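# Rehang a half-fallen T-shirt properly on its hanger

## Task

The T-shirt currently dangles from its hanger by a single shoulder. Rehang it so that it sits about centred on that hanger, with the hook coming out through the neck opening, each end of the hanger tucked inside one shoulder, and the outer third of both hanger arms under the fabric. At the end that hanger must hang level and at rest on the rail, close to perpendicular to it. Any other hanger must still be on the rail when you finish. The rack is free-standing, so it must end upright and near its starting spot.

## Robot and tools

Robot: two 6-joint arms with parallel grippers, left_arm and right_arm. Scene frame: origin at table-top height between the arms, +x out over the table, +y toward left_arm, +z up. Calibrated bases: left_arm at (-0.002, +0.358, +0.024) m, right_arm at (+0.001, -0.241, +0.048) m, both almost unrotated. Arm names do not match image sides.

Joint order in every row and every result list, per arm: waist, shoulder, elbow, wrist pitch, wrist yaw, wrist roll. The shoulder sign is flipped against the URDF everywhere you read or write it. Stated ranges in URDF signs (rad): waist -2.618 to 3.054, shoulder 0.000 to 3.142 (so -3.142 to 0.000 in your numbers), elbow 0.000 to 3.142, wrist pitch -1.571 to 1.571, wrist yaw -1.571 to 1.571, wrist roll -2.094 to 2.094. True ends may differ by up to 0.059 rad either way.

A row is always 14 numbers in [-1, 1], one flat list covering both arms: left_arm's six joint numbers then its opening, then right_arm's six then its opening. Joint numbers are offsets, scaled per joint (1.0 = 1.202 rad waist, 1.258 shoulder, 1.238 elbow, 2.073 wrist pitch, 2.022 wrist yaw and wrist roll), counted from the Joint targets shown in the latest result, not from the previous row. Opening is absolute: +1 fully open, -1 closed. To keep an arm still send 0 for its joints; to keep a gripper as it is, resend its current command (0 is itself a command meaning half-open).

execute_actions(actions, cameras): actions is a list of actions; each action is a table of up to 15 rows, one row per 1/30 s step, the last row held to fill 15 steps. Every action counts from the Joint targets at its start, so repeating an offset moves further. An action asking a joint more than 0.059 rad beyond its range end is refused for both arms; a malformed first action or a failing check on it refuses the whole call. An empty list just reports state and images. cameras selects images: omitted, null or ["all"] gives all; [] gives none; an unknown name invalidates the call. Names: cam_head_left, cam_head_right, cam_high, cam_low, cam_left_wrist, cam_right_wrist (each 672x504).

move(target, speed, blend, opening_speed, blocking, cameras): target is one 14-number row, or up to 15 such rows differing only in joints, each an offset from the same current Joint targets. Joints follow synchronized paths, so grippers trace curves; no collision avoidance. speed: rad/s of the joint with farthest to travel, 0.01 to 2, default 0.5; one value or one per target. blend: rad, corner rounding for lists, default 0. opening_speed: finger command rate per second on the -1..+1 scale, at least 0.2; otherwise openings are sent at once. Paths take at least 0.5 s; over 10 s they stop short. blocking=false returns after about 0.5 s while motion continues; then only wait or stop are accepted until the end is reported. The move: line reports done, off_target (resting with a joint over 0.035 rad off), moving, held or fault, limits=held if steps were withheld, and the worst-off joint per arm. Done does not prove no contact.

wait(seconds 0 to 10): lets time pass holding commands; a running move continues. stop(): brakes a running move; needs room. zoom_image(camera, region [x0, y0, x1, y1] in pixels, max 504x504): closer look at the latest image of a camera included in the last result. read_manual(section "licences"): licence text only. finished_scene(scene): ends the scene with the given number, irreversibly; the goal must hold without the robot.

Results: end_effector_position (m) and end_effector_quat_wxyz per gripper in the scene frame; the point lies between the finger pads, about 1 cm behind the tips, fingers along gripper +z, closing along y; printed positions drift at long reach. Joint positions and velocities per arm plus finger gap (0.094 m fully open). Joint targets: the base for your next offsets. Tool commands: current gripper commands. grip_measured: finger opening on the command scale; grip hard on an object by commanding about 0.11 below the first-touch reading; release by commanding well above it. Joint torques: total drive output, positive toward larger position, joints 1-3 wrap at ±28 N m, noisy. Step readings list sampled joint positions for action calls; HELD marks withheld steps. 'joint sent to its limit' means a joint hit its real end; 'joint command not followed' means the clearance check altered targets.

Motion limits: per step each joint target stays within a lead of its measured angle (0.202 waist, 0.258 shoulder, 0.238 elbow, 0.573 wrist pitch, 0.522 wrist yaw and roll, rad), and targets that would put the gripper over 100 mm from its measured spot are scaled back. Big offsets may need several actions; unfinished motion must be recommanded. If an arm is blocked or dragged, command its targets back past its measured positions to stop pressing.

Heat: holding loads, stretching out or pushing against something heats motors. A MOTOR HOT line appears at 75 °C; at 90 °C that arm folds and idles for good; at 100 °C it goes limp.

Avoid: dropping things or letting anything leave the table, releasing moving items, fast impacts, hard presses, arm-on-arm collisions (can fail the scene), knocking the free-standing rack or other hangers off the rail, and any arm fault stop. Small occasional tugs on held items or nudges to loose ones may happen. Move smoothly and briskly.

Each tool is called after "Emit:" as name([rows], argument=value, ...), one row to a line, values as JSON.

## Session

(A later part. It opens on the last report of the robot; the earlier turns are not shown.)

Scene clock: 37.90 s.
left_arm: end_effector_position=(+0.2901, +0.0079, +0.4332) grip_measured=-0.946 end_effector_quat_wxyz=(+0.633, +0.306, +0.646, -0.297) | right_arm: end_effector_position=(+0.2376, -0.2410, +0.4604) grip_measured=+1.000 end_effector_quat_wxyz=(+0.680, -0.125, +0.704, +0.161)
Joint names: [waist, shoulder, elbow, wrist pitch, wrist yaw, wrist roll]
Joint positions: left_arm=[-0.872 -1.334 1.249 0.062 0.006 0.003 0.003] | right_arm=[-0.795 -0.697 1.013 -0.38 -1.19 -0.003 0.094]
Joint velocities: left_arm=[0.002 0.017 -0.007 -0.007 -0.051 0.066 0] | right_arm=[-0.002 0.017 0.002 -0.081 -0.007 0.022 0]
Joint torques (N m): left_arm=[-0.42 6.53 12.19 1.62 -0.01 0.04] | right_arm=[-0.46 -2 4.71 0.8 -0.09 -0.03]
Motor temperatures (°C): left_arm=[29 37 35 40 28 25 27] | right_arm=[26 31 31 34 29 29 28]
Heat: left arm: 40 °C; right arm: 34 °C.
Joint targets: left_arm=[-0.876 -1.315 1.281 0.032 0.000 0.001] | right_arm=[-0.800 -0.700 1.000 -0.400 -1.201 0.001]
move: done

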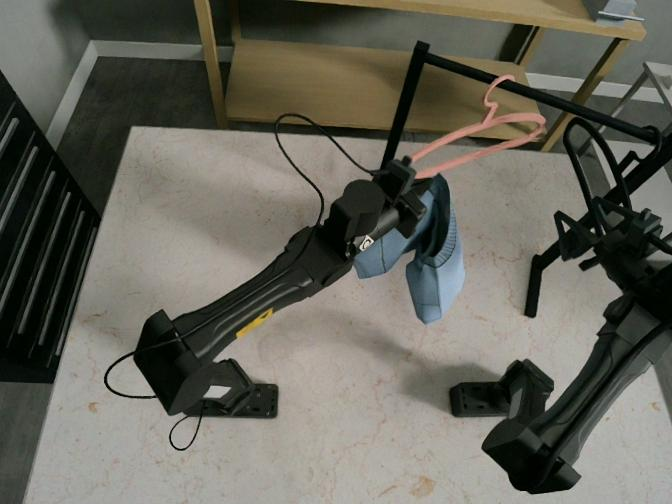

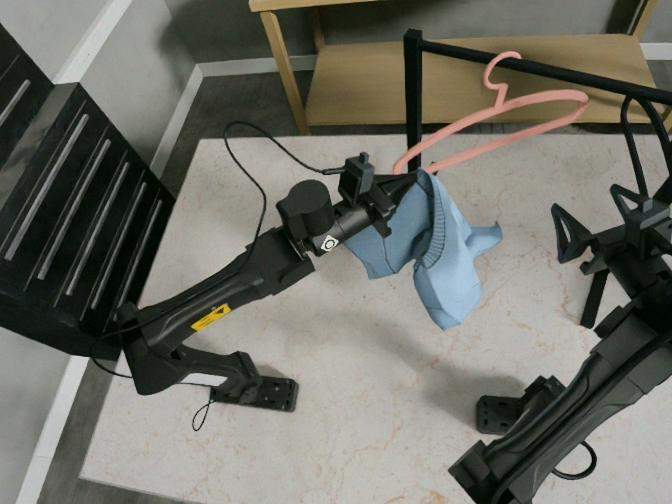

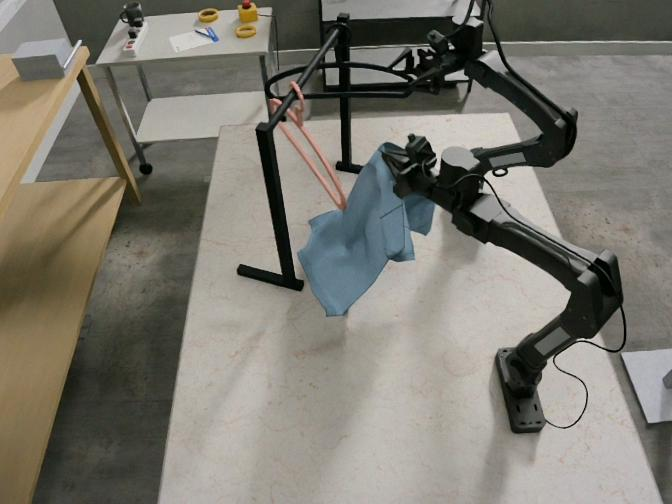

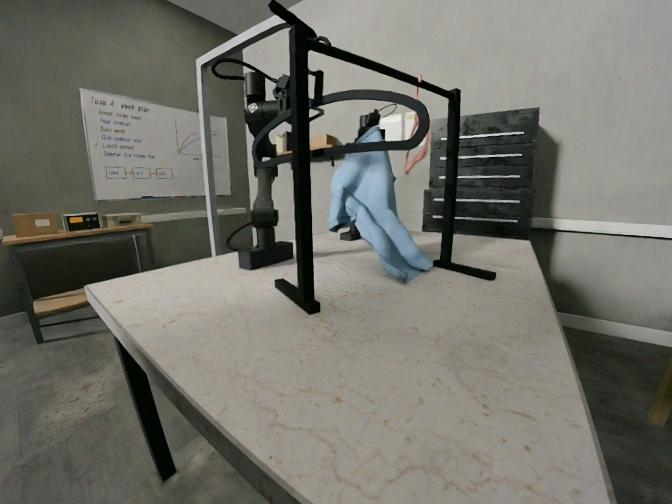

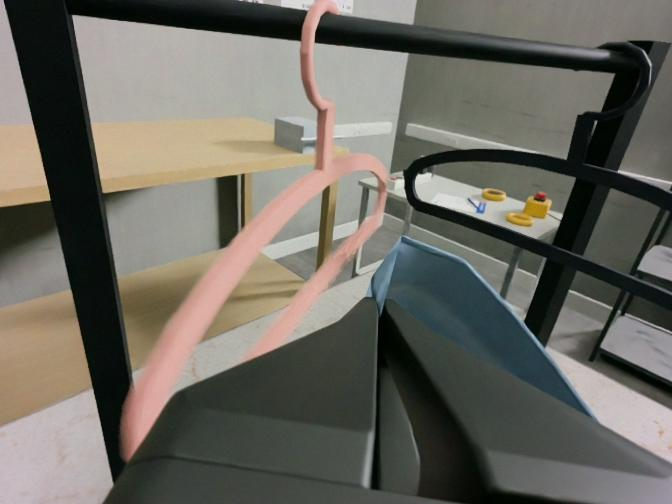

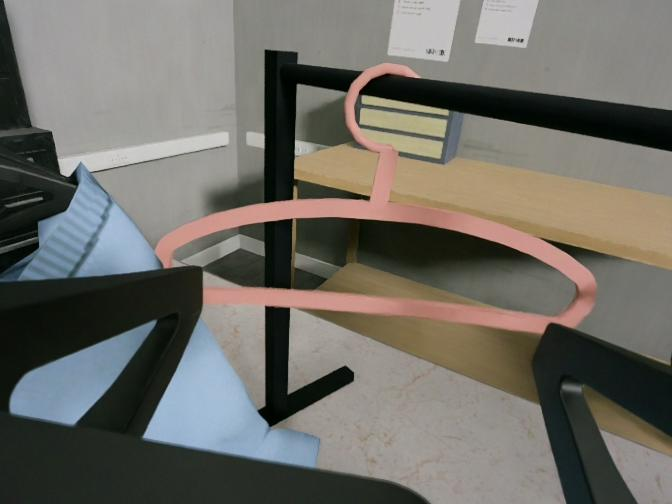

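Emit:
move(target=[0.313,0,0,0,0,0,-0.95,0.527,-0.251,-0.073,0.244,0.320,0,0.6], speed=0.5, cameras=["cam_right_wrist","cam_head_right","cam_left_wrist"])

Scene clock: 41.53 s.
left_arm: end_effector_position=(+0.3973, +0.1377, +0.4332) grip_measured=-0.946 end_effector_quat_wxyz=(+0.677, +0.181, +0.692, -0.175) | right_arm: end_effector_position=(+0.3634, -0.2017, +0.4205) grip_measured=+0.602 end_effector_quat_wxyz=(+0.682, -0.137, +0.704, +0.143)
Joint names: [waist, shoulder, elbow, wrist pitch, wrist yaw, wrist roll]
Joint positions: left_arm=[-0.501 -1.334 1.249 0.062 0.004 0.003 0.003] | right_arm=[-0.17 -1.016 0.922 0.061 -0.556 -0.003 0.075]
Joint velocities: left_arm=[0.017 0.012 -0.002 0.051 -0.022 -0.081 0] | right_arm=[-0.002 0.007 0.002 0.037 0.022 -0.037 0]
Joint torques (N m): left_arm=[0.17 6.48 12.36 1.64 0.02 -0.02] | right_arm=[0.2 2.02 5.83 1.63 0.05 -0.03]
Motor temperatures (°C): left_arm=[29 37 35 40 28 25 27] | right_arm=[26 31 31 34 29 29 28]
Heat: left arm: 40 °C; right arm: 34 °C.
Joint targets: left_arm=[-0.500 -1.315 1.281 0.032 0.000 0.001] | right_arm=[-0.167 -1.015 0.910 0.106 -0.554 0.001]
move: off_target (right_arm); right_arm: the wrist pitch is farthest, 0.045 rad from its target
Images, in order (width x height): cam_head_right 672x504, cam_left_wrist 672x504, cam_right_wrist 672x504.

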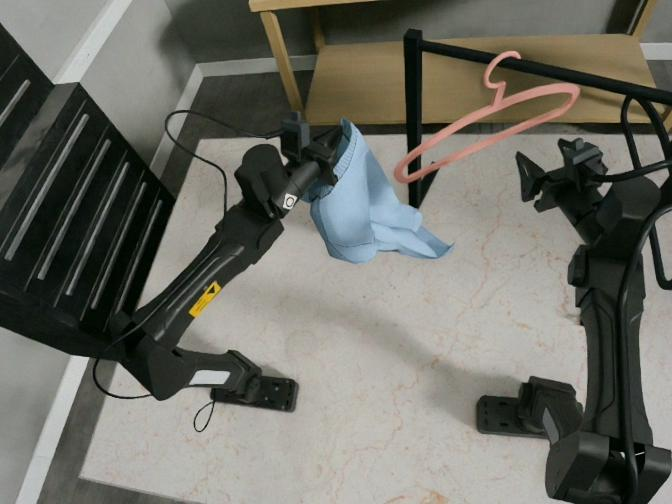

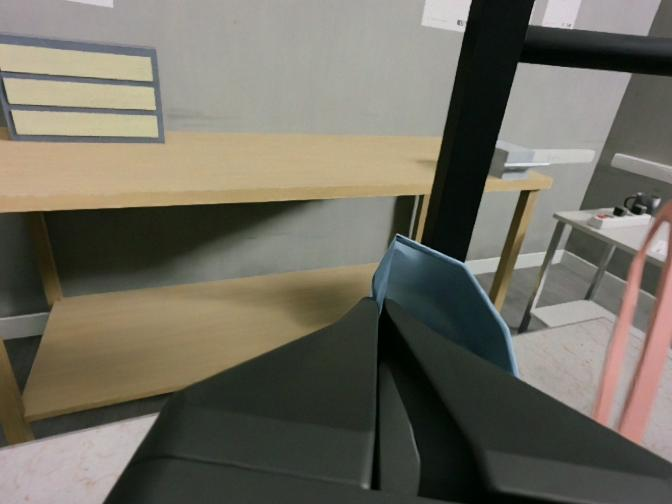

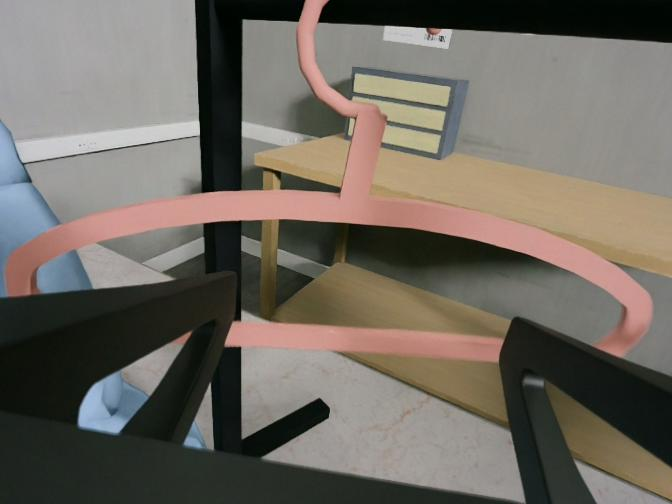

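Emit:
move(target=[0,0,0,0,0,0,-0.95,0.193,-0.333,0.244,0.079,0.1145,0,0.6], speed=0.25, cameras=["cam_right_wrist","cam_head_right","cam_left_wrist"])

Scene clock: 44.63 s.
left_arm: end_effector_position=(+0.3973, +0.1377, +0.4332) grip_measured=-0.946 end_effector_quat_wxyz=(+0.677, +0.181, +0.692, -0.175) | right_arm: end_effector_position=(+0.4691, -0.1482, +0.4123) grip_measured=+0.602 end_effector_quat_wxyz=(+0.679, -0.139, +0.707, +0.141)
Joint names: [waist, shoulder, elbow, wrist pitch, wrist yaw, wrist roll]
Joint positions: left_arm=[-0.501 -1.334 1.249 0.062 0.004 0.003 0.003] | right_arm=[0.061 -1.428 1.165 0.222 -0.325 -0.003 0.075]
Joint velocities: left_arm=[-0.007 -0.002 -0.002 -0.007 -0.022 0.051 -0.001] | right_arm=[-0.002 0.012 -0.007 0.007 -0.066 -0.007 0.001]
Joint torques (N m): left_arm=[0.12 6.35 12.27 1.63 -0.02 0.04] | right_arm=[0.31 5.45 10.28 1.7 0.06 -0.02]
Motor temperatures (°C): left_arm=[29 37 35 40 28 25 27] | right_arm=[26 31 32 35 29 29 28]
Heat: left arm: 40 °C; right arm: 35 °C.
Joint targets: left_arm=[-0.500 -1.315 1.281 0.032 0.000 0.001] | right_arm=[0.065 -1.434 1.212 0.269 -0.323 0.001]
move: off_target (right_arm); right_arm: the wrist pitch is farthest, 0.048 rad from its target
Images, in order (width x height): cam_head_right 672x504, cam_left_wrist 672x504, cam_right_wrist 672x504.

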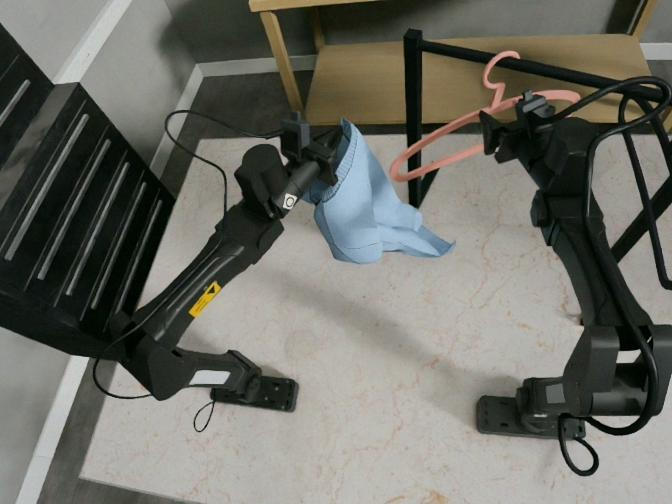

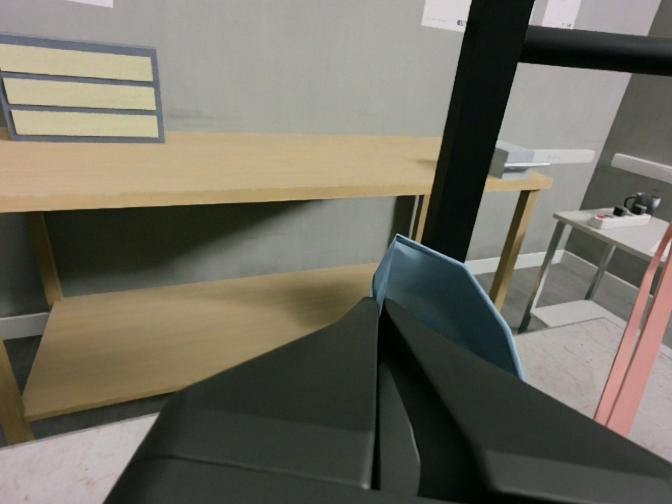

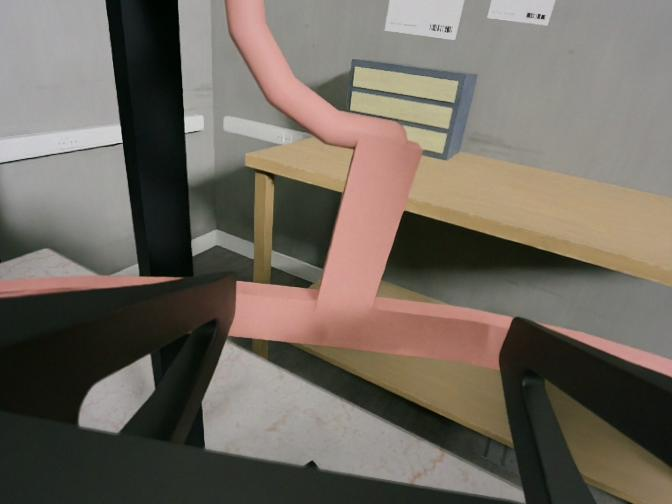

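Emit:
move(target=[0,0,0,0,0,0,-0.95,0,0.040,0.008,0,0,0,0.6], speed=0.25, cameras=["cam_right_wrist"])

Scene clock: 45.67 s.
left_arm: end_effector_position=(+0.3973, +0.1377, +0.4332) grip_measured=-0.946 end_effector_quat_wxyz=(+0.677, +0.181, +0.692, -0.175) | right_arm: end_effector_position=(+0.4664, -0.1486, +0.4244) grip_measured=+0.602 end_effector_quat_wxyz=(+0.688, -0.140, +0.698, +0.139)
Joint names: [waist, shoulder, elbow, wrist pitch, wrist yaw, wrist roll]
Joint positions: left_arm=[-0.501 -1.334 1.249 0.062 0.004 0.003 0.003] | right_arm=[0.061 -1.417 1.178 0.225 -0.323 -0.003 0.075]
Joint velocities: left_arm=[-0.007 0.007 -0.007 -0.037 -0.051 0.007 -0.001] | right_arm=[-0.002 -0.002 -0.002 -0.022 0.022 -0.037 0.001]
Joint torques (N m): left_arm=[0.17 6.42 12.36 1.62 -0.01 0.01] | right_arm=[0.32 8.87 10.06 1.68 0.08 -0.03]
Motor temperatures (°C): left_arm=[29 36 35 40 28 25 27] | right_arm=[26 31 32 35 29 29 28]
Heat: left arm: 40 °C; right arm: 35 °C.
Joint targets: left_arm=[-0.500 -1.315 1.281 0.032 0.000 0.001] | right_arm=[0.065 -1.384 1.222 0.269 -0.323 0.001]
move: off_target (right_arm); right_arm: the elbow is farthest, 0.044 rad from its target
Images, in order (width x height): cam_right_wrist 672x504.

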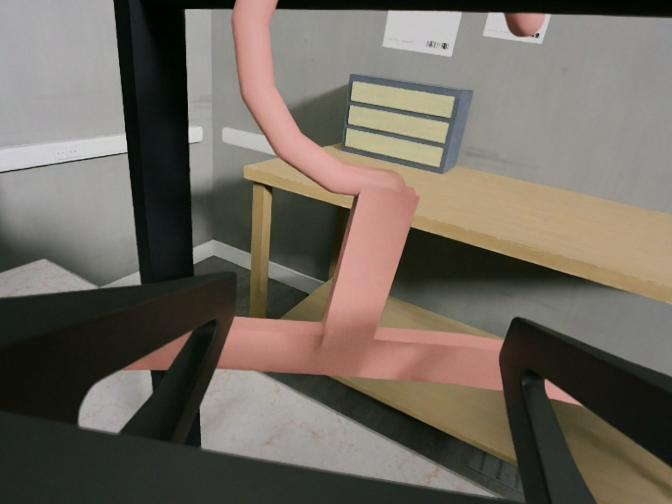

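Emit:
move(target=[0,0,0,0,0,0,-0.95,0.002,0.040,0.010,0,0,0,0.6], speed=0.25, cameras=["cam_right_wrist"])

Scene clock: 46.60 s.
left_arm: end_effector_position=(+0.3973, +0.1377, +0.4332) grip_measured=-0.946 end_effector_quat_wxyz=(+0.677, +0.181, +0.692, -0.175) | right_arm: end_effector_position=(+0.4496, -0.1471, +0.4591) grip_measured=+0.602 end_effector_quat_wxyz=(+0.715, -0.147, +0.669, +0.139)
Joint names: [waist, shoulder, elbow, wrist pitch, wrist yaw, wrist roll]
Joint positions: left_arm=[-0.501 -1.334 1.249 0.062 0.004 0.003 0.003] | right_arm=[0.063 -1.359 1.194 0.231 -0.332 -0.003 0.075]
Joint velocities: left_arm=[-0.012 0.002 -0.012 -0.051 0.051 -0.066 0.001] | right_arm=[-0.007 0.012 0.017 -0.095 -0.022 0.037 0]
Joint torques (N m): left_arm=[-0.05 6.52 12.37 1.65 0.05 -0.02] | right_arm=[0.31 7.66 9.72 1.61 0.08 -0.02]
Motor temperatures (°C): left_arm=[29 36 35 40 28 25 27] | right_arm=[26 31 32 36 29 29 28]
Heat: left arm: 40 °C; right arm: 36 °C.
Joint targets: left_arm=[-0.500 -1.315 1.281 0.032 0.000 0.001] | right_arm=[0.067 -1.334 1.234 0.269 -0.323 0.001]
move: off_target (right_arm); right_arm: the elbow is farthest, 0.041 rad from its target
Images, in order (width x height): cam_right_wrist 672x504.

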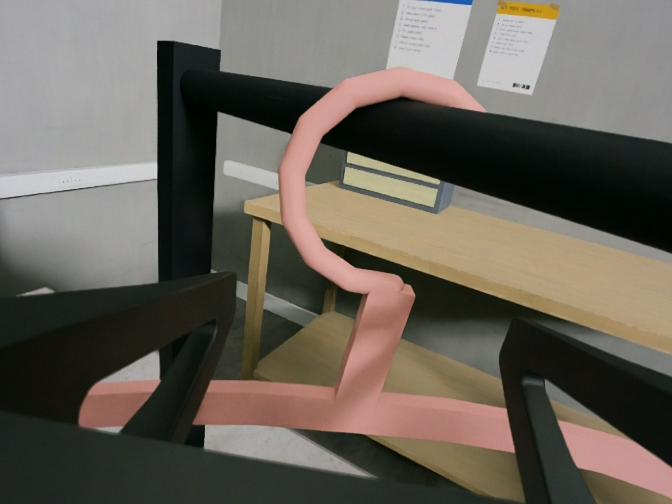

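Emit:
move(target=[0,0,0,0,0,0,-0.95,0.008,-0.075,0.056,-0.01,0,0,0.6], speed=0.2, cameras=["cam_right_wrist"])

Scene clock: 47.97 s.
left_arm: end_effector_position=(+0.3973, +0.1377, +0.4332) grip_measured=-0.946 end_effector_quat_wxyz=(+0.677, +0.181, +0.692, -0.175) | right_arm: end_effector_position=(+0.4656, -0.1419, +0.4616) grip_measured=+0.602 end_effector_quat_wxyz=(+0.714, -0.150, +0.669, +0.142)
Joint names: [waist, shoulder, elbow, wrist pitch, wrist yaw, wrist roll]
Joint positions: left_arm=[-0.501 -1.334 1.249 0.062 0.004 0.003 0.003] | right_arm=[0.072 -1.424 1.257 0.231 -0.332 -0.003 0.075]
Joint velocities: left_arm=[-0.007 0.017 0.002 0.022 0.081 0.037 -0.001] | right_arm=[-0.017 -0.007 0.002 0.007 -0.051 -0.066 -0.001]
Joint torques (N m): left_arm=[-0.09 6.57 12.3 1.62 0.01 -0.04] | right_arm=[0.4 5.44 10.25 1.4 0.08 -0.03]
Motor temperatures (°C): left_arm=[29 36 35 40 28 25 27] | right_arm=[26 31 32 36 29 29 28]
Heat: left arm: 40 °C; right arm: 36 °C.
Joint targets: left_arm=[-0.500 -1.315 1.281 0.032 0.000 0.001] | right_arm=[0.077 -1.428 1.304 0.249 -0.323 0.001]
move: off_target (right_arm); right_arm: the elbow is farthest, 0.046 rad from its target
Images, in order (width x height): cam_right_wrist 672x504.

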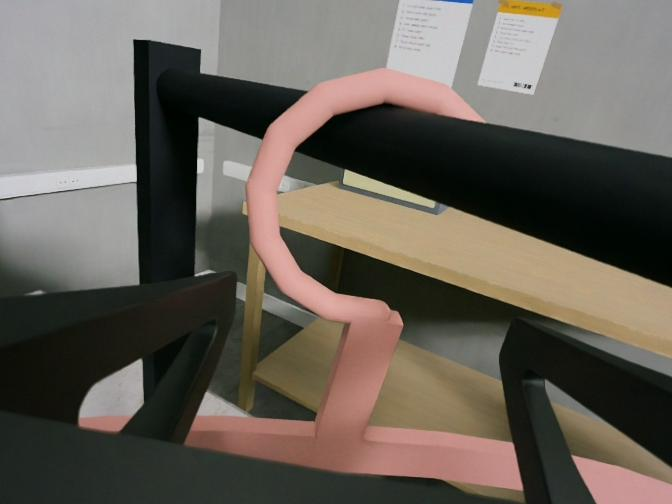

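Emit:
move(target=[0,0,0,0,0,0,-0.95,0.005,0,0,-0.04,0,0,0.6], speed=0.2, cameras=["cam_right_wrist"])

Scene clock: 49.10 s.
left_arm: end_effector_position=(+0.3973, +0.1377, +0.4332) grip_measured=-0.946 end_effector_quat_wxyz=(+0.677, +0.181, +0.692, -0.175) | right_arm: end_effector_position=(+0.4654, -0.1390, +0.4513) grip_measured=+0.602 end_effector_quat_wxyz=(+0.699, -0.150, +0.684, +0.146)
Joint names: [waist, shoulder, elbow, wrist pitch, wrist yaw, wrist roll]
Joint positions: left_arm=[-0.501 -1.334 1.249 0.062 0.004 0.003 0.003] | right_arm=[0.078 -1.424 1.257 0.188 -0.332 -0.003 0.075]
Joint velocities: left_arm=[0.007 0.002 -0.002 -0.037 0.037 -0.022 0] | right_arm=[-0.002 -0.007 -0.002 -0.037 -0.081 -0.066 0]
Joint torques (N m): left_arm=[0.23 6.42 12.19 1.67 -0.03 0.03] | right_arm=[0.39 5.55 10.14 1.05 0.08 -0.01]
Motor temperatures (°C): left_arm=[29 36 35 40 28 25 27] | right_arm=[26 31 32 36 29 29 28]
Heat: left arm: 40 °C; right arm: 36 °C.
Joint targets: left_arm=[-0.500 -1.315 1.281 0.032 0.000 0.001] | right_arm=[0.083 -1.428 1.304 0.166 -0.323 0.001]
move: off_target (right_arm); right_arm: the elbow is farthest, 0.047 rad from its target
Images, in order (width x height): cam_right_wrist 672x504.

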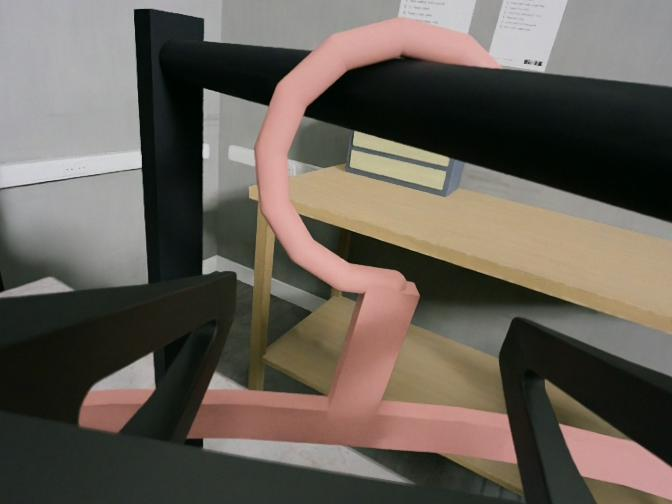

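Emit:
move(target=[0,0,0,0,0,0,-0.95,0.008,-0.050,0.030,0,0,0,0.6], speed=0.2, cameras=["cam_right_wrist"])

Scene clock: 50.33 s.
left_arm: end_effector_position=(+0.3973, +0.1377, +0.4332) grip_measured=-0.946 end_effector_quat_wxyz=(+0.677, +0.181, +0.692, -0.175) | right_arm: end_effector_position=(+0.4807, -0.1332, +0.4403) grip_measured=+0.602 end_effector_quat_wxyz=(+0.689, -0.152, +0.693, +0.150)
Joint names: [waist, shoulder, elbow, wrist pitch, wrist yaw, wrist roll]
Joint positions: left_arm=[-0.501 -1.334 1.249 0.062 0.004 0.003 0.003] | right_arm=[0.087 -1.484 1.293 0.185 -0.331 -0.003 0.075]
Joint velocities: left_arm=[0.012 0.017 -0.002 -0.007 0.051 0.007 0] | right_arm=[-0.012 0.007 -0.007 0.007 -0.007 -0.037 0]
Joint torques (N m): left_arm=[0.21 6.38 12.26 1.6 0 0.03] | right_arm=[0.39 5.91 10.32 1.11 0.06 -0.03]
Motor temperatures (°C): left_arm=[29 36 35 40 28 25 27] | right_arm=[26 31 32 36 29 29 28]
Heat: left arm: 40 °C; right arm: 36 °C.
Joint targets: left_arm=[-0.500 -1.315 1.281 0.032 0.000 0.001] | right_arm=[0.093 -1.491 1.341 0.166 -0.323 0.001]
move: off_target (right_arm); right_arm: the elbow is farthest, 0.048 rad from its target
Images, in order (width x height): cam_right_wrist 672x504.

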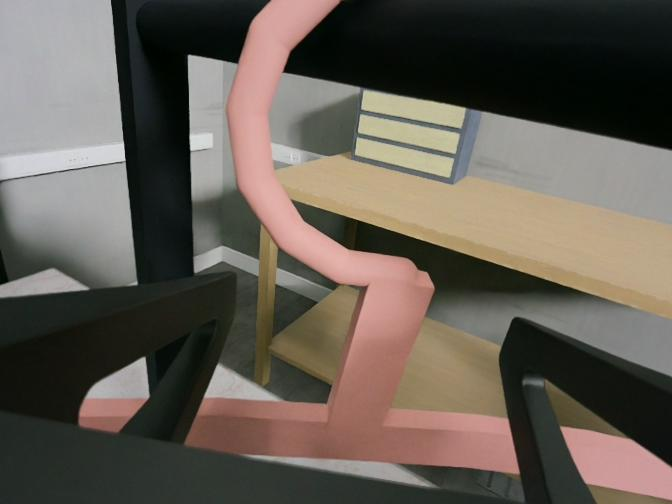

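Emit:
move(target=[0,0,0,0,0,0,-0.95,0,0,0,0,0,0,-1], opening_speed=0.8, cameras=["cam_right_wrist","cam_head_right"])

Scene clock: 52.67 s.
left_arm: end_effector_position=(+0.3973, +0.1377, +0.4332) grip_measured=-0.946 end_effector_quat_wxyz=(+0.677, +0.181, +0.692, -0.175) | right_arm: end_effector_position=(+0.4815, -0.1350, +0.4408) grip_measured=-0.709 end_effector_quat_wxyz=(+0.690, -0.148, +0.693, +0.147)
Joint names: [waist, shoulder, elbow, wrist pitch, wrist yaw, wrist roll]
Joint positions: left_arm=[-0.501 -1.334 1.249 0.062 0.004 0.003 0.003] | right_arm=[0.087 -1.484 1.294 0.185 -0.32 -0.003 0.014]
Joint velocities: left_arm=[0.007 0.012 0.012 -0.081 -0.007 -0.007 0] | right_arm=[-0.017 -0.002 -0.002 -0.066 -0.037 0.007 -0.001]
Joint torques (N m): left_arm=[0.05 6.46 12.19 1.62 -0.01 0] | right_arm=[0.39 5.98 10.18 1.12 0.03 -0.02]
Motor temperatures (°C): left_arm=[29 36 35 40 28 25 27] | right_arm=[26 31 32 36 29 29 28]
Heat: left arm: 40 °C; right arm: 36 °C.
Joint targets: left_arm=[-0.500 -1.315 1.281 0.032 0.000 0.001] | right_arm=[0.093 -1.491 1.341 0.166 -0.323 0.001]
move: off_target (right_arm); right_arm: the elbow is farthest, 0.047 rad from its target
Images, in order (width x height): cam_head_right 672x504, cam_right_wrist 672x504.

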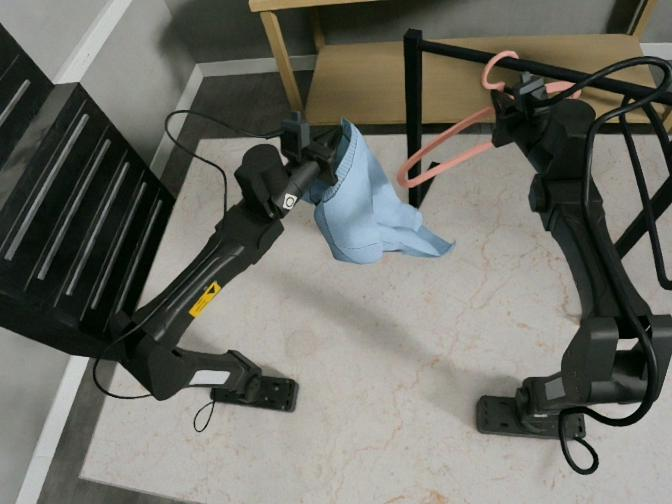

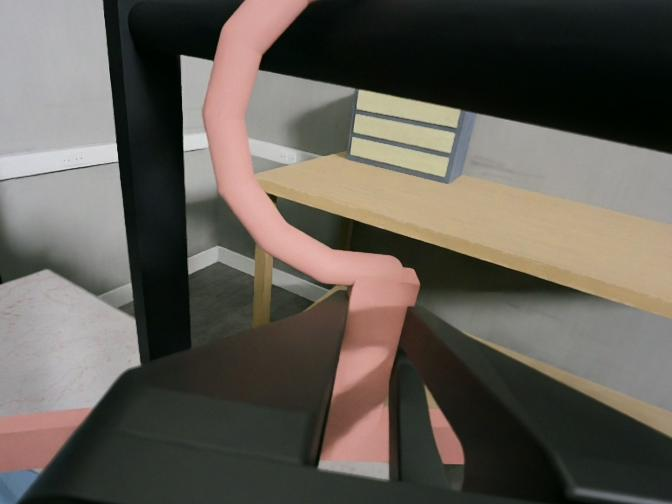

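Emit:
move(target=[0,0,0,0,0,0,-0.95,0,0.02,0.12,-0.06,0,0,-1], speed=0.2, cameras=["cam_right_wrist","cam_head_right"])

Scene clock: 54.27 s.
left_arm: end_effector_position=(+0.3973, +0.1377, +0.4332) grip_measured=-0.946 end_effector_quat_wxyz=(+0.677, +0.181, +0.692, -0.175) | right_arm: end_effector_position=(+0.4772, -0.1354, +0.4754) grip_measured=-0.709 end_effector_quat_wxyz=(+0.689, -0.148, +0.694, +0.147)
Joint names: [waist, shoulder, elbow, wrist pitch, wrist yaw, wrist roll]
Joint positions: left_arm=[-0.501 -1.334 1.249 0.062 0.004 0.003 0.003] | right_arm=[0.087 -1.484 1.434 0.042 -0.32 -0.003 0.014]
Joint velocities: left_arm=[-0.017 0.017 -0.002 0.037 -0.037 0.066 0.002] | right_arm=[-0.002 -0.012 -0.012 -0.022 0.022 -0.022 0]
Joint torques (N m): left_arm=[0.06 6.05 12.14 1.66 -0.01 0.02] | right_arm=[0.38 8.05 10.73 1.27 0.02 -0.03]
Motor temperatures (°C): left_arm=[29 36 35 40 28 25 27] | right_arm=[26 31 33 36 29 29 28]
Heat: left arm: 40 °C; right arm: 36 °C.
Joint targets: left_arm=[-0.500 -1.315 1.281 0.032 0.000 0.001] | right_arm=[0.093 -1.466 1.489 0.041 -0.323 0.001]
move: off_target (right_arm); right_arm: the elbow is farthest, 0.055 rad from its target
Images, in order (width x height): cam_head_right 672x504, cam_right_wrist 672x504.

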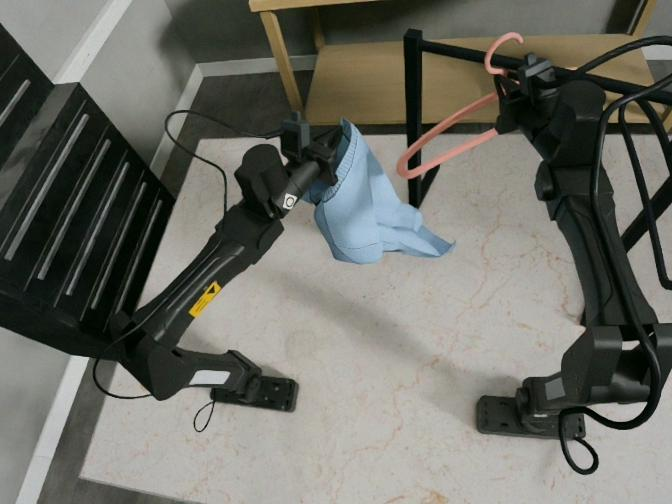

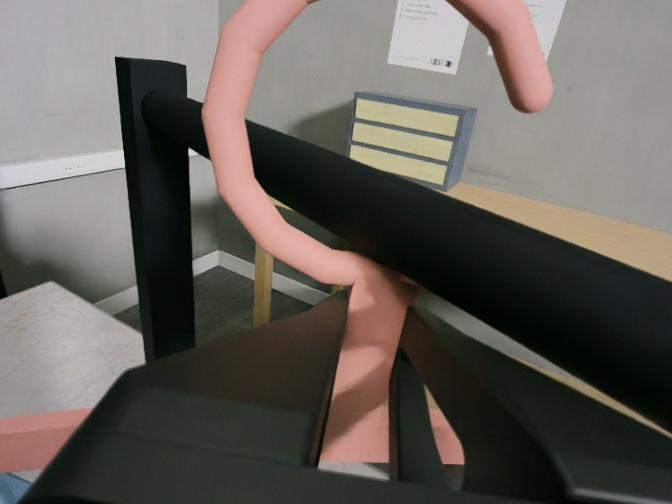

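Emit:
move(target=[0,0,0,0,0,0,-0.95,0.165,0.251,-0.201,-0.032,0.099,0,-1], speed=0.2, cameras=["cam_right_wrist","cam_head_right","cam_high"])

Scene clock: 56.97 s.
left_arm: end_effector_position=(+0.3973, +0.1377, +0.4332) grip_measured=-0.946 end_effector_quat_wxyz=(+0.677, +0.181, +0.692, -0.175) | right_arm: end_effector_position=(+0.3809, -0.0972, +0.5013) grip_measured=-0.709 end_effector_quat_wxyz=(+0.709, -0.152, +0.671, +0.153)
Joint names: [waist, shoulder, elbow, wrist pitch, wrist yaw, wrist roll]
Joint positions: left_arm=[-0.501 -1.334 1.249 0.062 0.004 0.003 0.003] | right_arm=[0.287 -1.177 1.251 -0.021 -0.134 -0.003 0.014]
Joint velocities: left_arm=[-0.007 -0.002 0.002 -0.022 0.007 0.022 0] | right_arm=[-0.017 -0.012 0.007 -0.007 0.022 -0.066 0]
Joint torques (N m): left_arm=[0.1 6.49 12.27 1.62 -0.01 0.03] | right_arm=[0.32 5.74 5.79 1.25 0.08 -0.02]
Motor temperatures (°C): left_arm=[29 36 35 40 28 25 27] | right_arm=[26 31 33 36 29 29 28]
Heat: left arm: 40 °C; right arm: 36 °C.
Joint targets: left_arm=[-0.500 -1.315 1.281 0.032 0.000 0.001] | right_arm=[0.291 -1.150 1.241 -0.025 -0.122 0.001]
move: done
Images, in order (width x height): cam_head_right 672x504, cam_high 672x504, cam_right_wrist 672x504.

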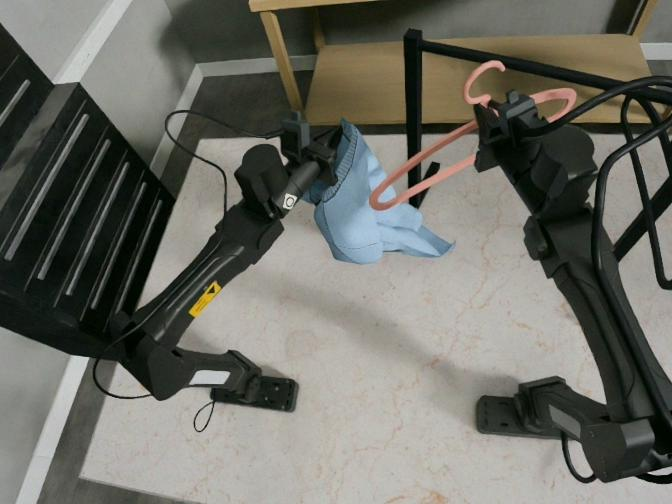

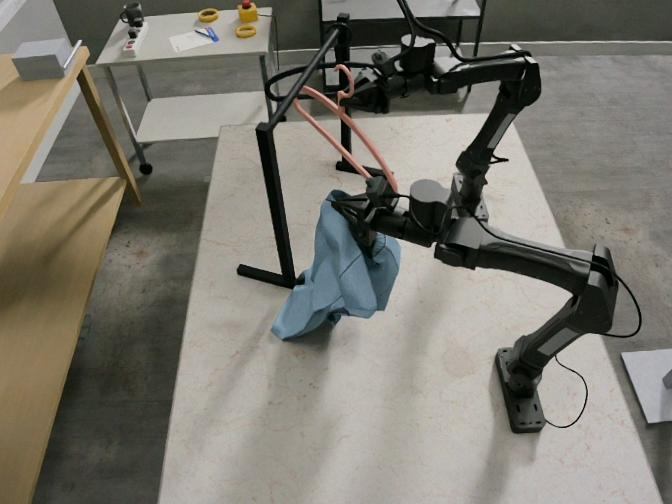

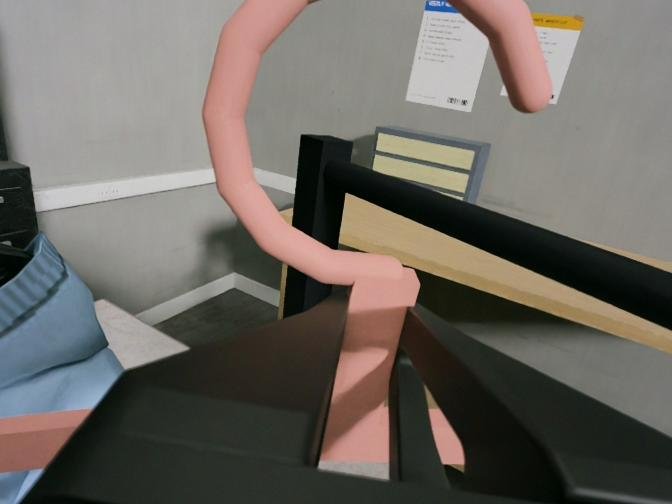

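Emit:
zoom_image(camera="cam_head_right", region=[240, 80, 480, 290])

Emit:
zoom_image(camera="cam_high", region=[240, 140, 480, 350])

Emit:
zoom_image(camera="cam_head_left", region=[240, 80, 480, 290])

Scaled by 2.100 from the camera's 672x504 image, which has a finer 960x720 frame.

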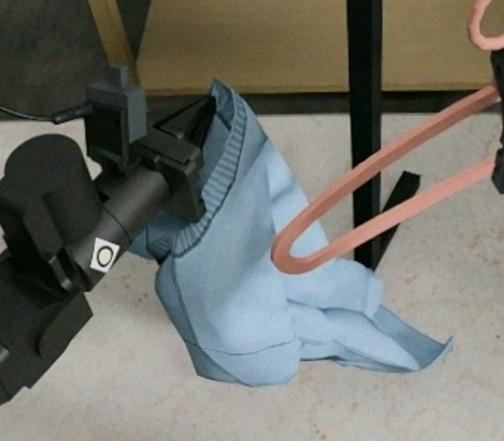

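Scaled by 2.100 from the camera's 672x504 image, which has a finer 960x720 frame.

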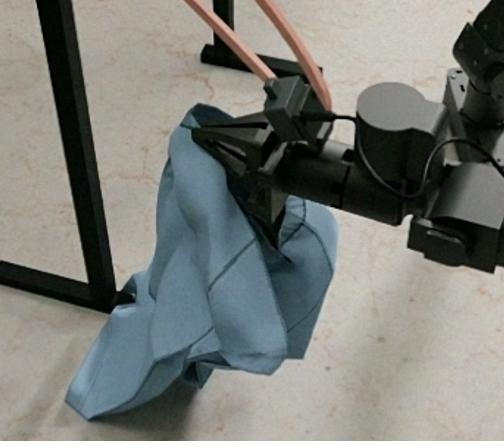

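This scene's latest camera images include none from cam_head_left. They are from: cam_head_right, cam_high, cam_right_wrist. cam_head_left's image comes with the result of a call that names it in "cameras".

Emit:
move(target=[0.25,0,0,0,0,0,-0.95,0,0,0,0,0,0.95,-1], speed=0.6, cameras=["cam_head_right","cam_high"])

Emit:
move(target=[0,0,0,0,0,0,-0.95,0.157,-0.086,0.02,0.009,-0.085,0,-1], speed=0.5, cameras=["cam_head_right","cam_high","cam_right_wrist"])

Scene clock: 62.67 s.
left_arm: end_effector_position=(+0.4443, +0.2641, +0.4332) grip_measured=-0.946 end_effector_quat_wxyz=(+0.695, +0.077, +0.711, -0.073) | right_arm: end_effector_position=(+0.3810, -0.0974, +0.5010) grip_measured=-0.712 end_effector_quat_wxyz=(+0.285, +0.462, +0.511, +0.667)
Joint names: [waist, shoulder, elbow, wrist pitch, wrist yaw, wrist roll]
Joint positions: left_arm=[-0.204 -1.334 1.249 0.062 0.004 0.003 0.003] | right_arm=[0.287 -1.177 1.251 -0.022 -0.133 1.908 0.014]
Joint velocities: left_arm=[-0.002 -0.012 0.002 0.037 0.022 -0.037 -0.001] | right_arm=[0.012 0.017 -0.007 -0.022 -0.007 0.007 0]
Joint torques (N m): left_arm=[0.42 6.3 12.05 1.61 -0.01 0.02] | right_arm=[0.31 5.74 5.76 1.27 0.07 0.08]
Motor temperatures (°C): left_arm=[29 35 35 40 28 25 27] | right_arm=[26 31 32 36 29 29 28]
Heat: left arm: 40 °C; right arm: 36 °C.
Joint targets: left_arm=[-0.199 -1.315 1.281 0.032 0.000 0.001] | right_arm=[0.291 -1.150 1.241 -0.025 -0.122 1.922]
move: done
Images, in order (width x height): cam_head_right 672x504, cam_high 672x504.

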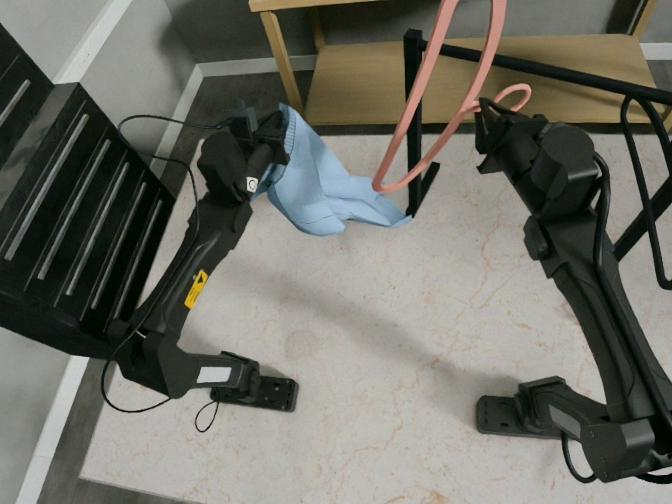

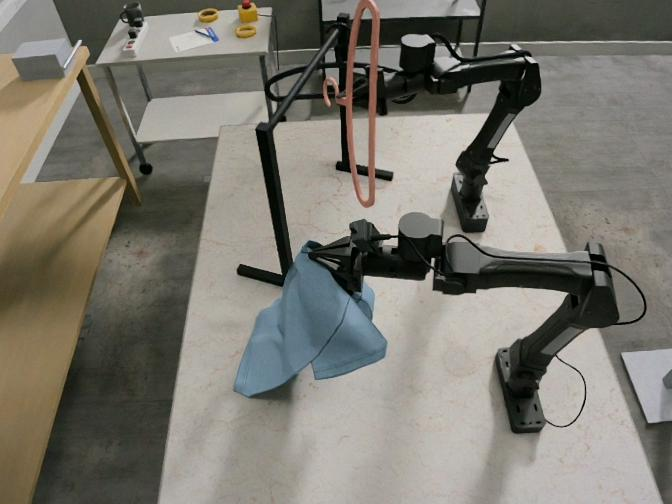

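Scene clock: 63.73 s.
left_arm: end_effector_position=(+0.4443, +0.2641, +0.4332) grip_measured=-0.946 end_effector_quat_wxyz=(+0.695, +0.077, +0.711, -0.073) | right_arm: end_effector_position=(+0.3537, +0.0069, +0.4658) grip_measured=-0.712 end_effector_quat_wxyz=(+0.153, +0.390, +0.605, +0.677)
Joint names: [waist, shoulder, elbow, wrist pitch, wrist yaw, wrist roll]
Joint positions: left_arm=[-0.204 -1.334 1.249 0.062 0.004 0.003 0.003] | right_arm=[0.481 -1.266 1.251 -0.022 -0.282 1.91 0.014]
Joint velocities: left_arm=[-0.007 0.002 -0.007 0.022 0.022 0.051 0] | right_arm=[-0.017 -0.007 0.002 -0.007 -0.022 -0.007 0]
Joint torques (N m): left_arm=[0.39 6.52 12.25 1.63 -0.04 0.06] | right_arm=[-0.12 4.88 7.6 1.43 -0.07 0.06]
Motor temperatures (°C): left_arm=[29 35 35 40 28 25 27] | right_arm=[26 31 32 36 29 29 28]
Heat: left arm: 40 °C; right arm: 36 °C.
Joint targets: left_arm=[-0.199 -1.315 1.281 0.032 0.000 0.001] | right_arm=[0.480 -1.258 1.265 -0.006 -0.294 1.922]
move: done
Images, in order (width x height): cam_head_right 672x504, cam_high 672x504, cam_right_wrist 672x504.

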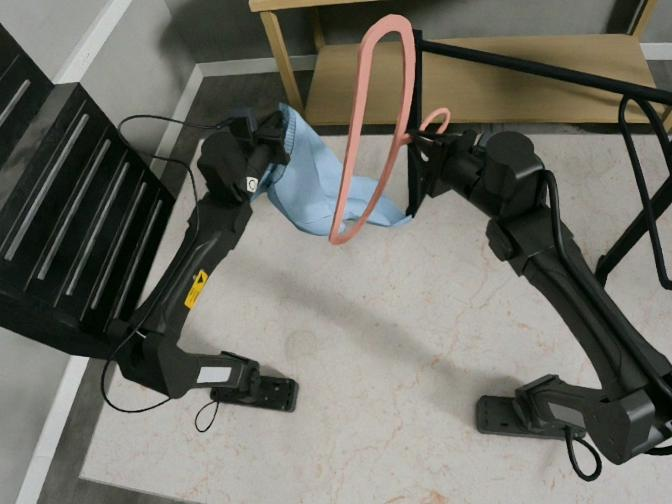

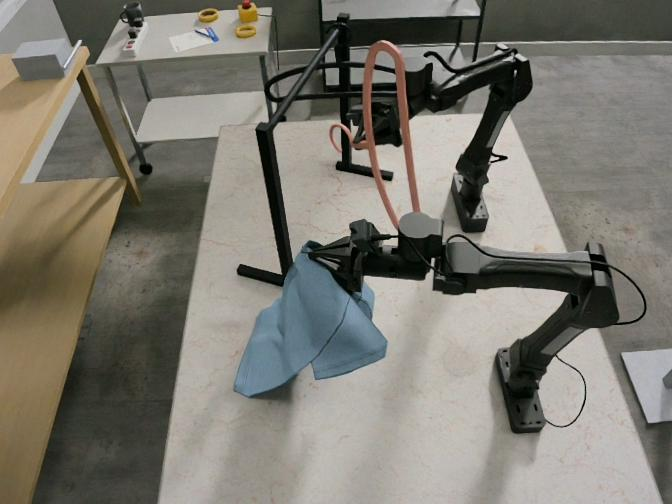

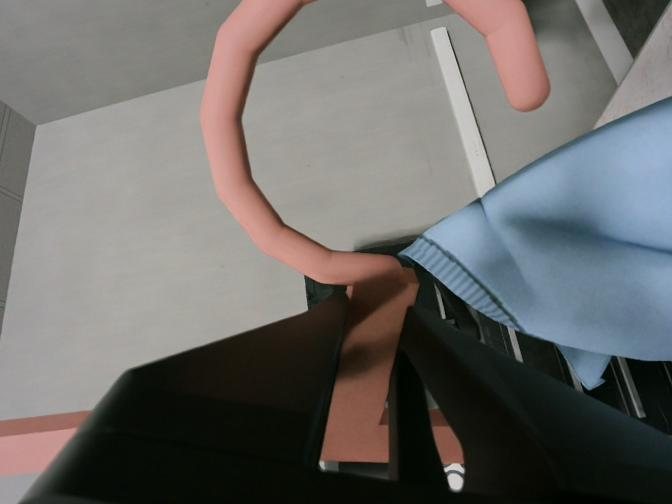

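Emit:
move([
  [-0.1,-0.041,0.384,-0.624,0,0,-0.95,0,0,0,0,0,0,-1],
  [-0.42,-0.041,0.384,-0.624,0,0,-0.95,0,0,0,0,0,0,-1],
], speed=0.6)

Scene clock: 67.30 s.
left_arm: end_effector_position=(+0.2519, +0.1438, +0.3583) grip_measured=-0.946 end_effector_quat_wxyz=(+0.329, +0.325, +0.879, -0.118) | right_arm: end_effector_position=(+0.3522, +0.0085, +0.4658) grip_measured=-0.712 end_effector_quat_wxyz=(+0.149, +0.386, +0.607, +0.678)
Joint names: [waist, shoulder, elbow, wrist pitch, wrist yaw, wrist roll]
Joint positions: left_arm=[-0.703 -1.353 1.726 -1.23 -0.005 0.003 0.003] | right_arm=[0.481 -1.266 1.251 -0.022 -0.294 1.91 0.014]
Joint velocities: left_arm=[0.017 0.007 -0.017 -0.037 0.007 0.007 0.001] | right_arm=[0.022 -0.007 -0.007 -0.037 -0.037 0.051 0]
Joint torques (N m): left_arm=[-0.1 2.41 10.32 1.25 -0.04 -0.02] | right_arm=[-0.16 4.92 7.61 1.43 -0.04 0.05]
Motor temperatures (°C): left_arm=[29 35 35 40 28 25 27] | right_arm=[26 31 32 37 29 29 29]
Heat: left arm: 40 °C; right arm: 37 °C.
Joint targets: left_arm=[-0.704 -1.366 1.757 -1.261 0.000 0.001] | right_arm=[0.480 -1.258 1.265 -0.006 -0.294 1.922]
move: done

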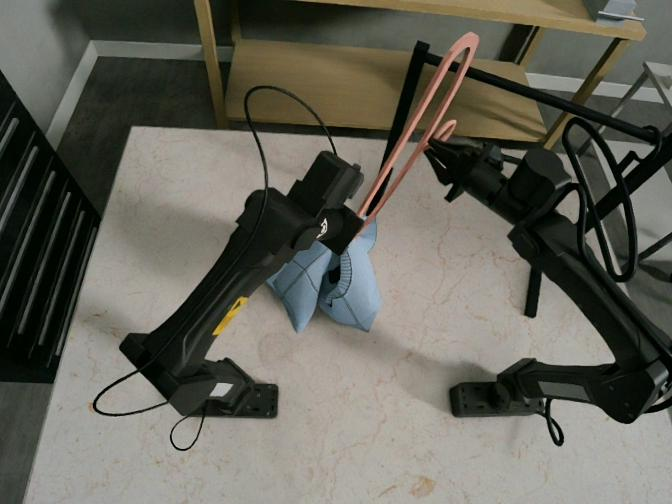

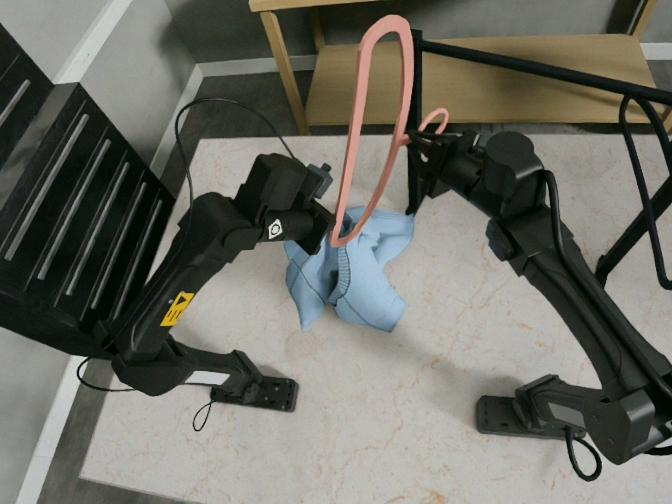

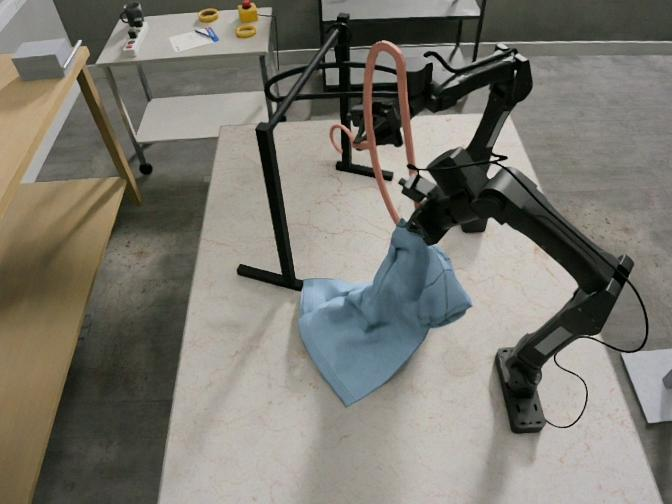

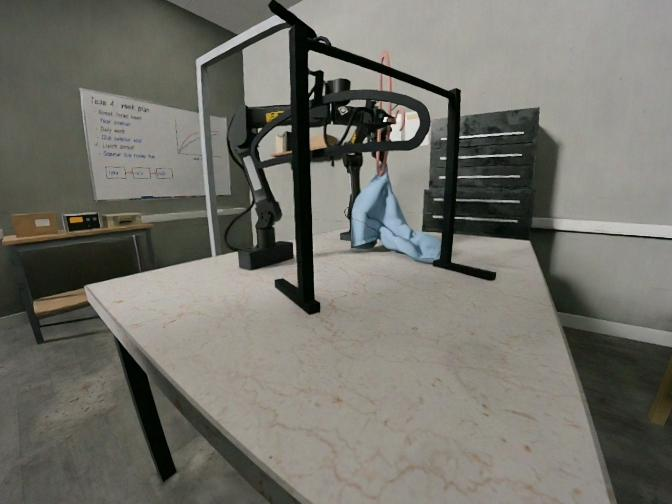

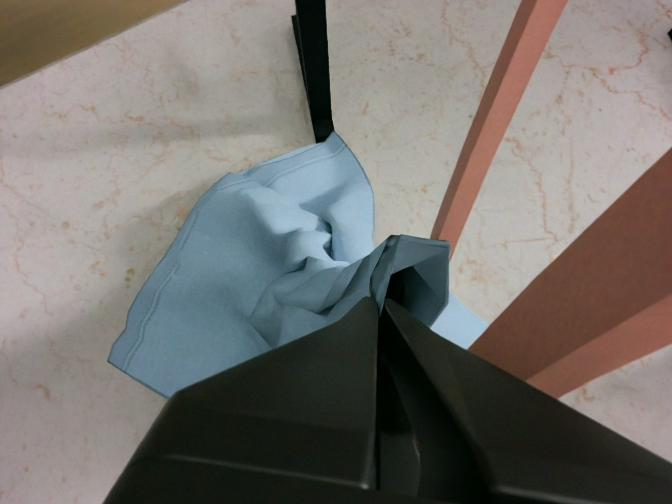

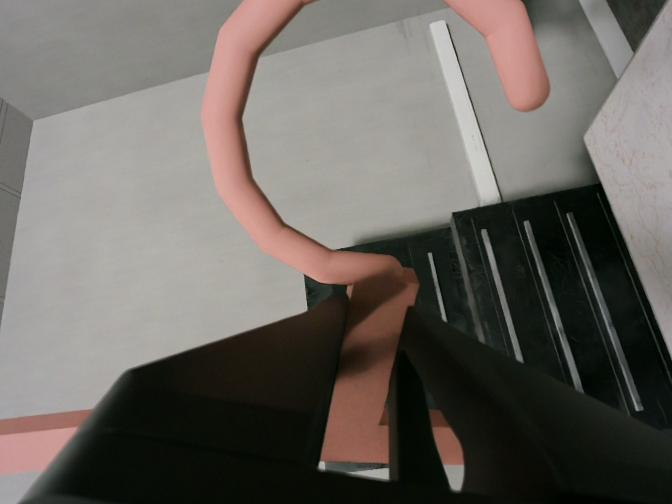

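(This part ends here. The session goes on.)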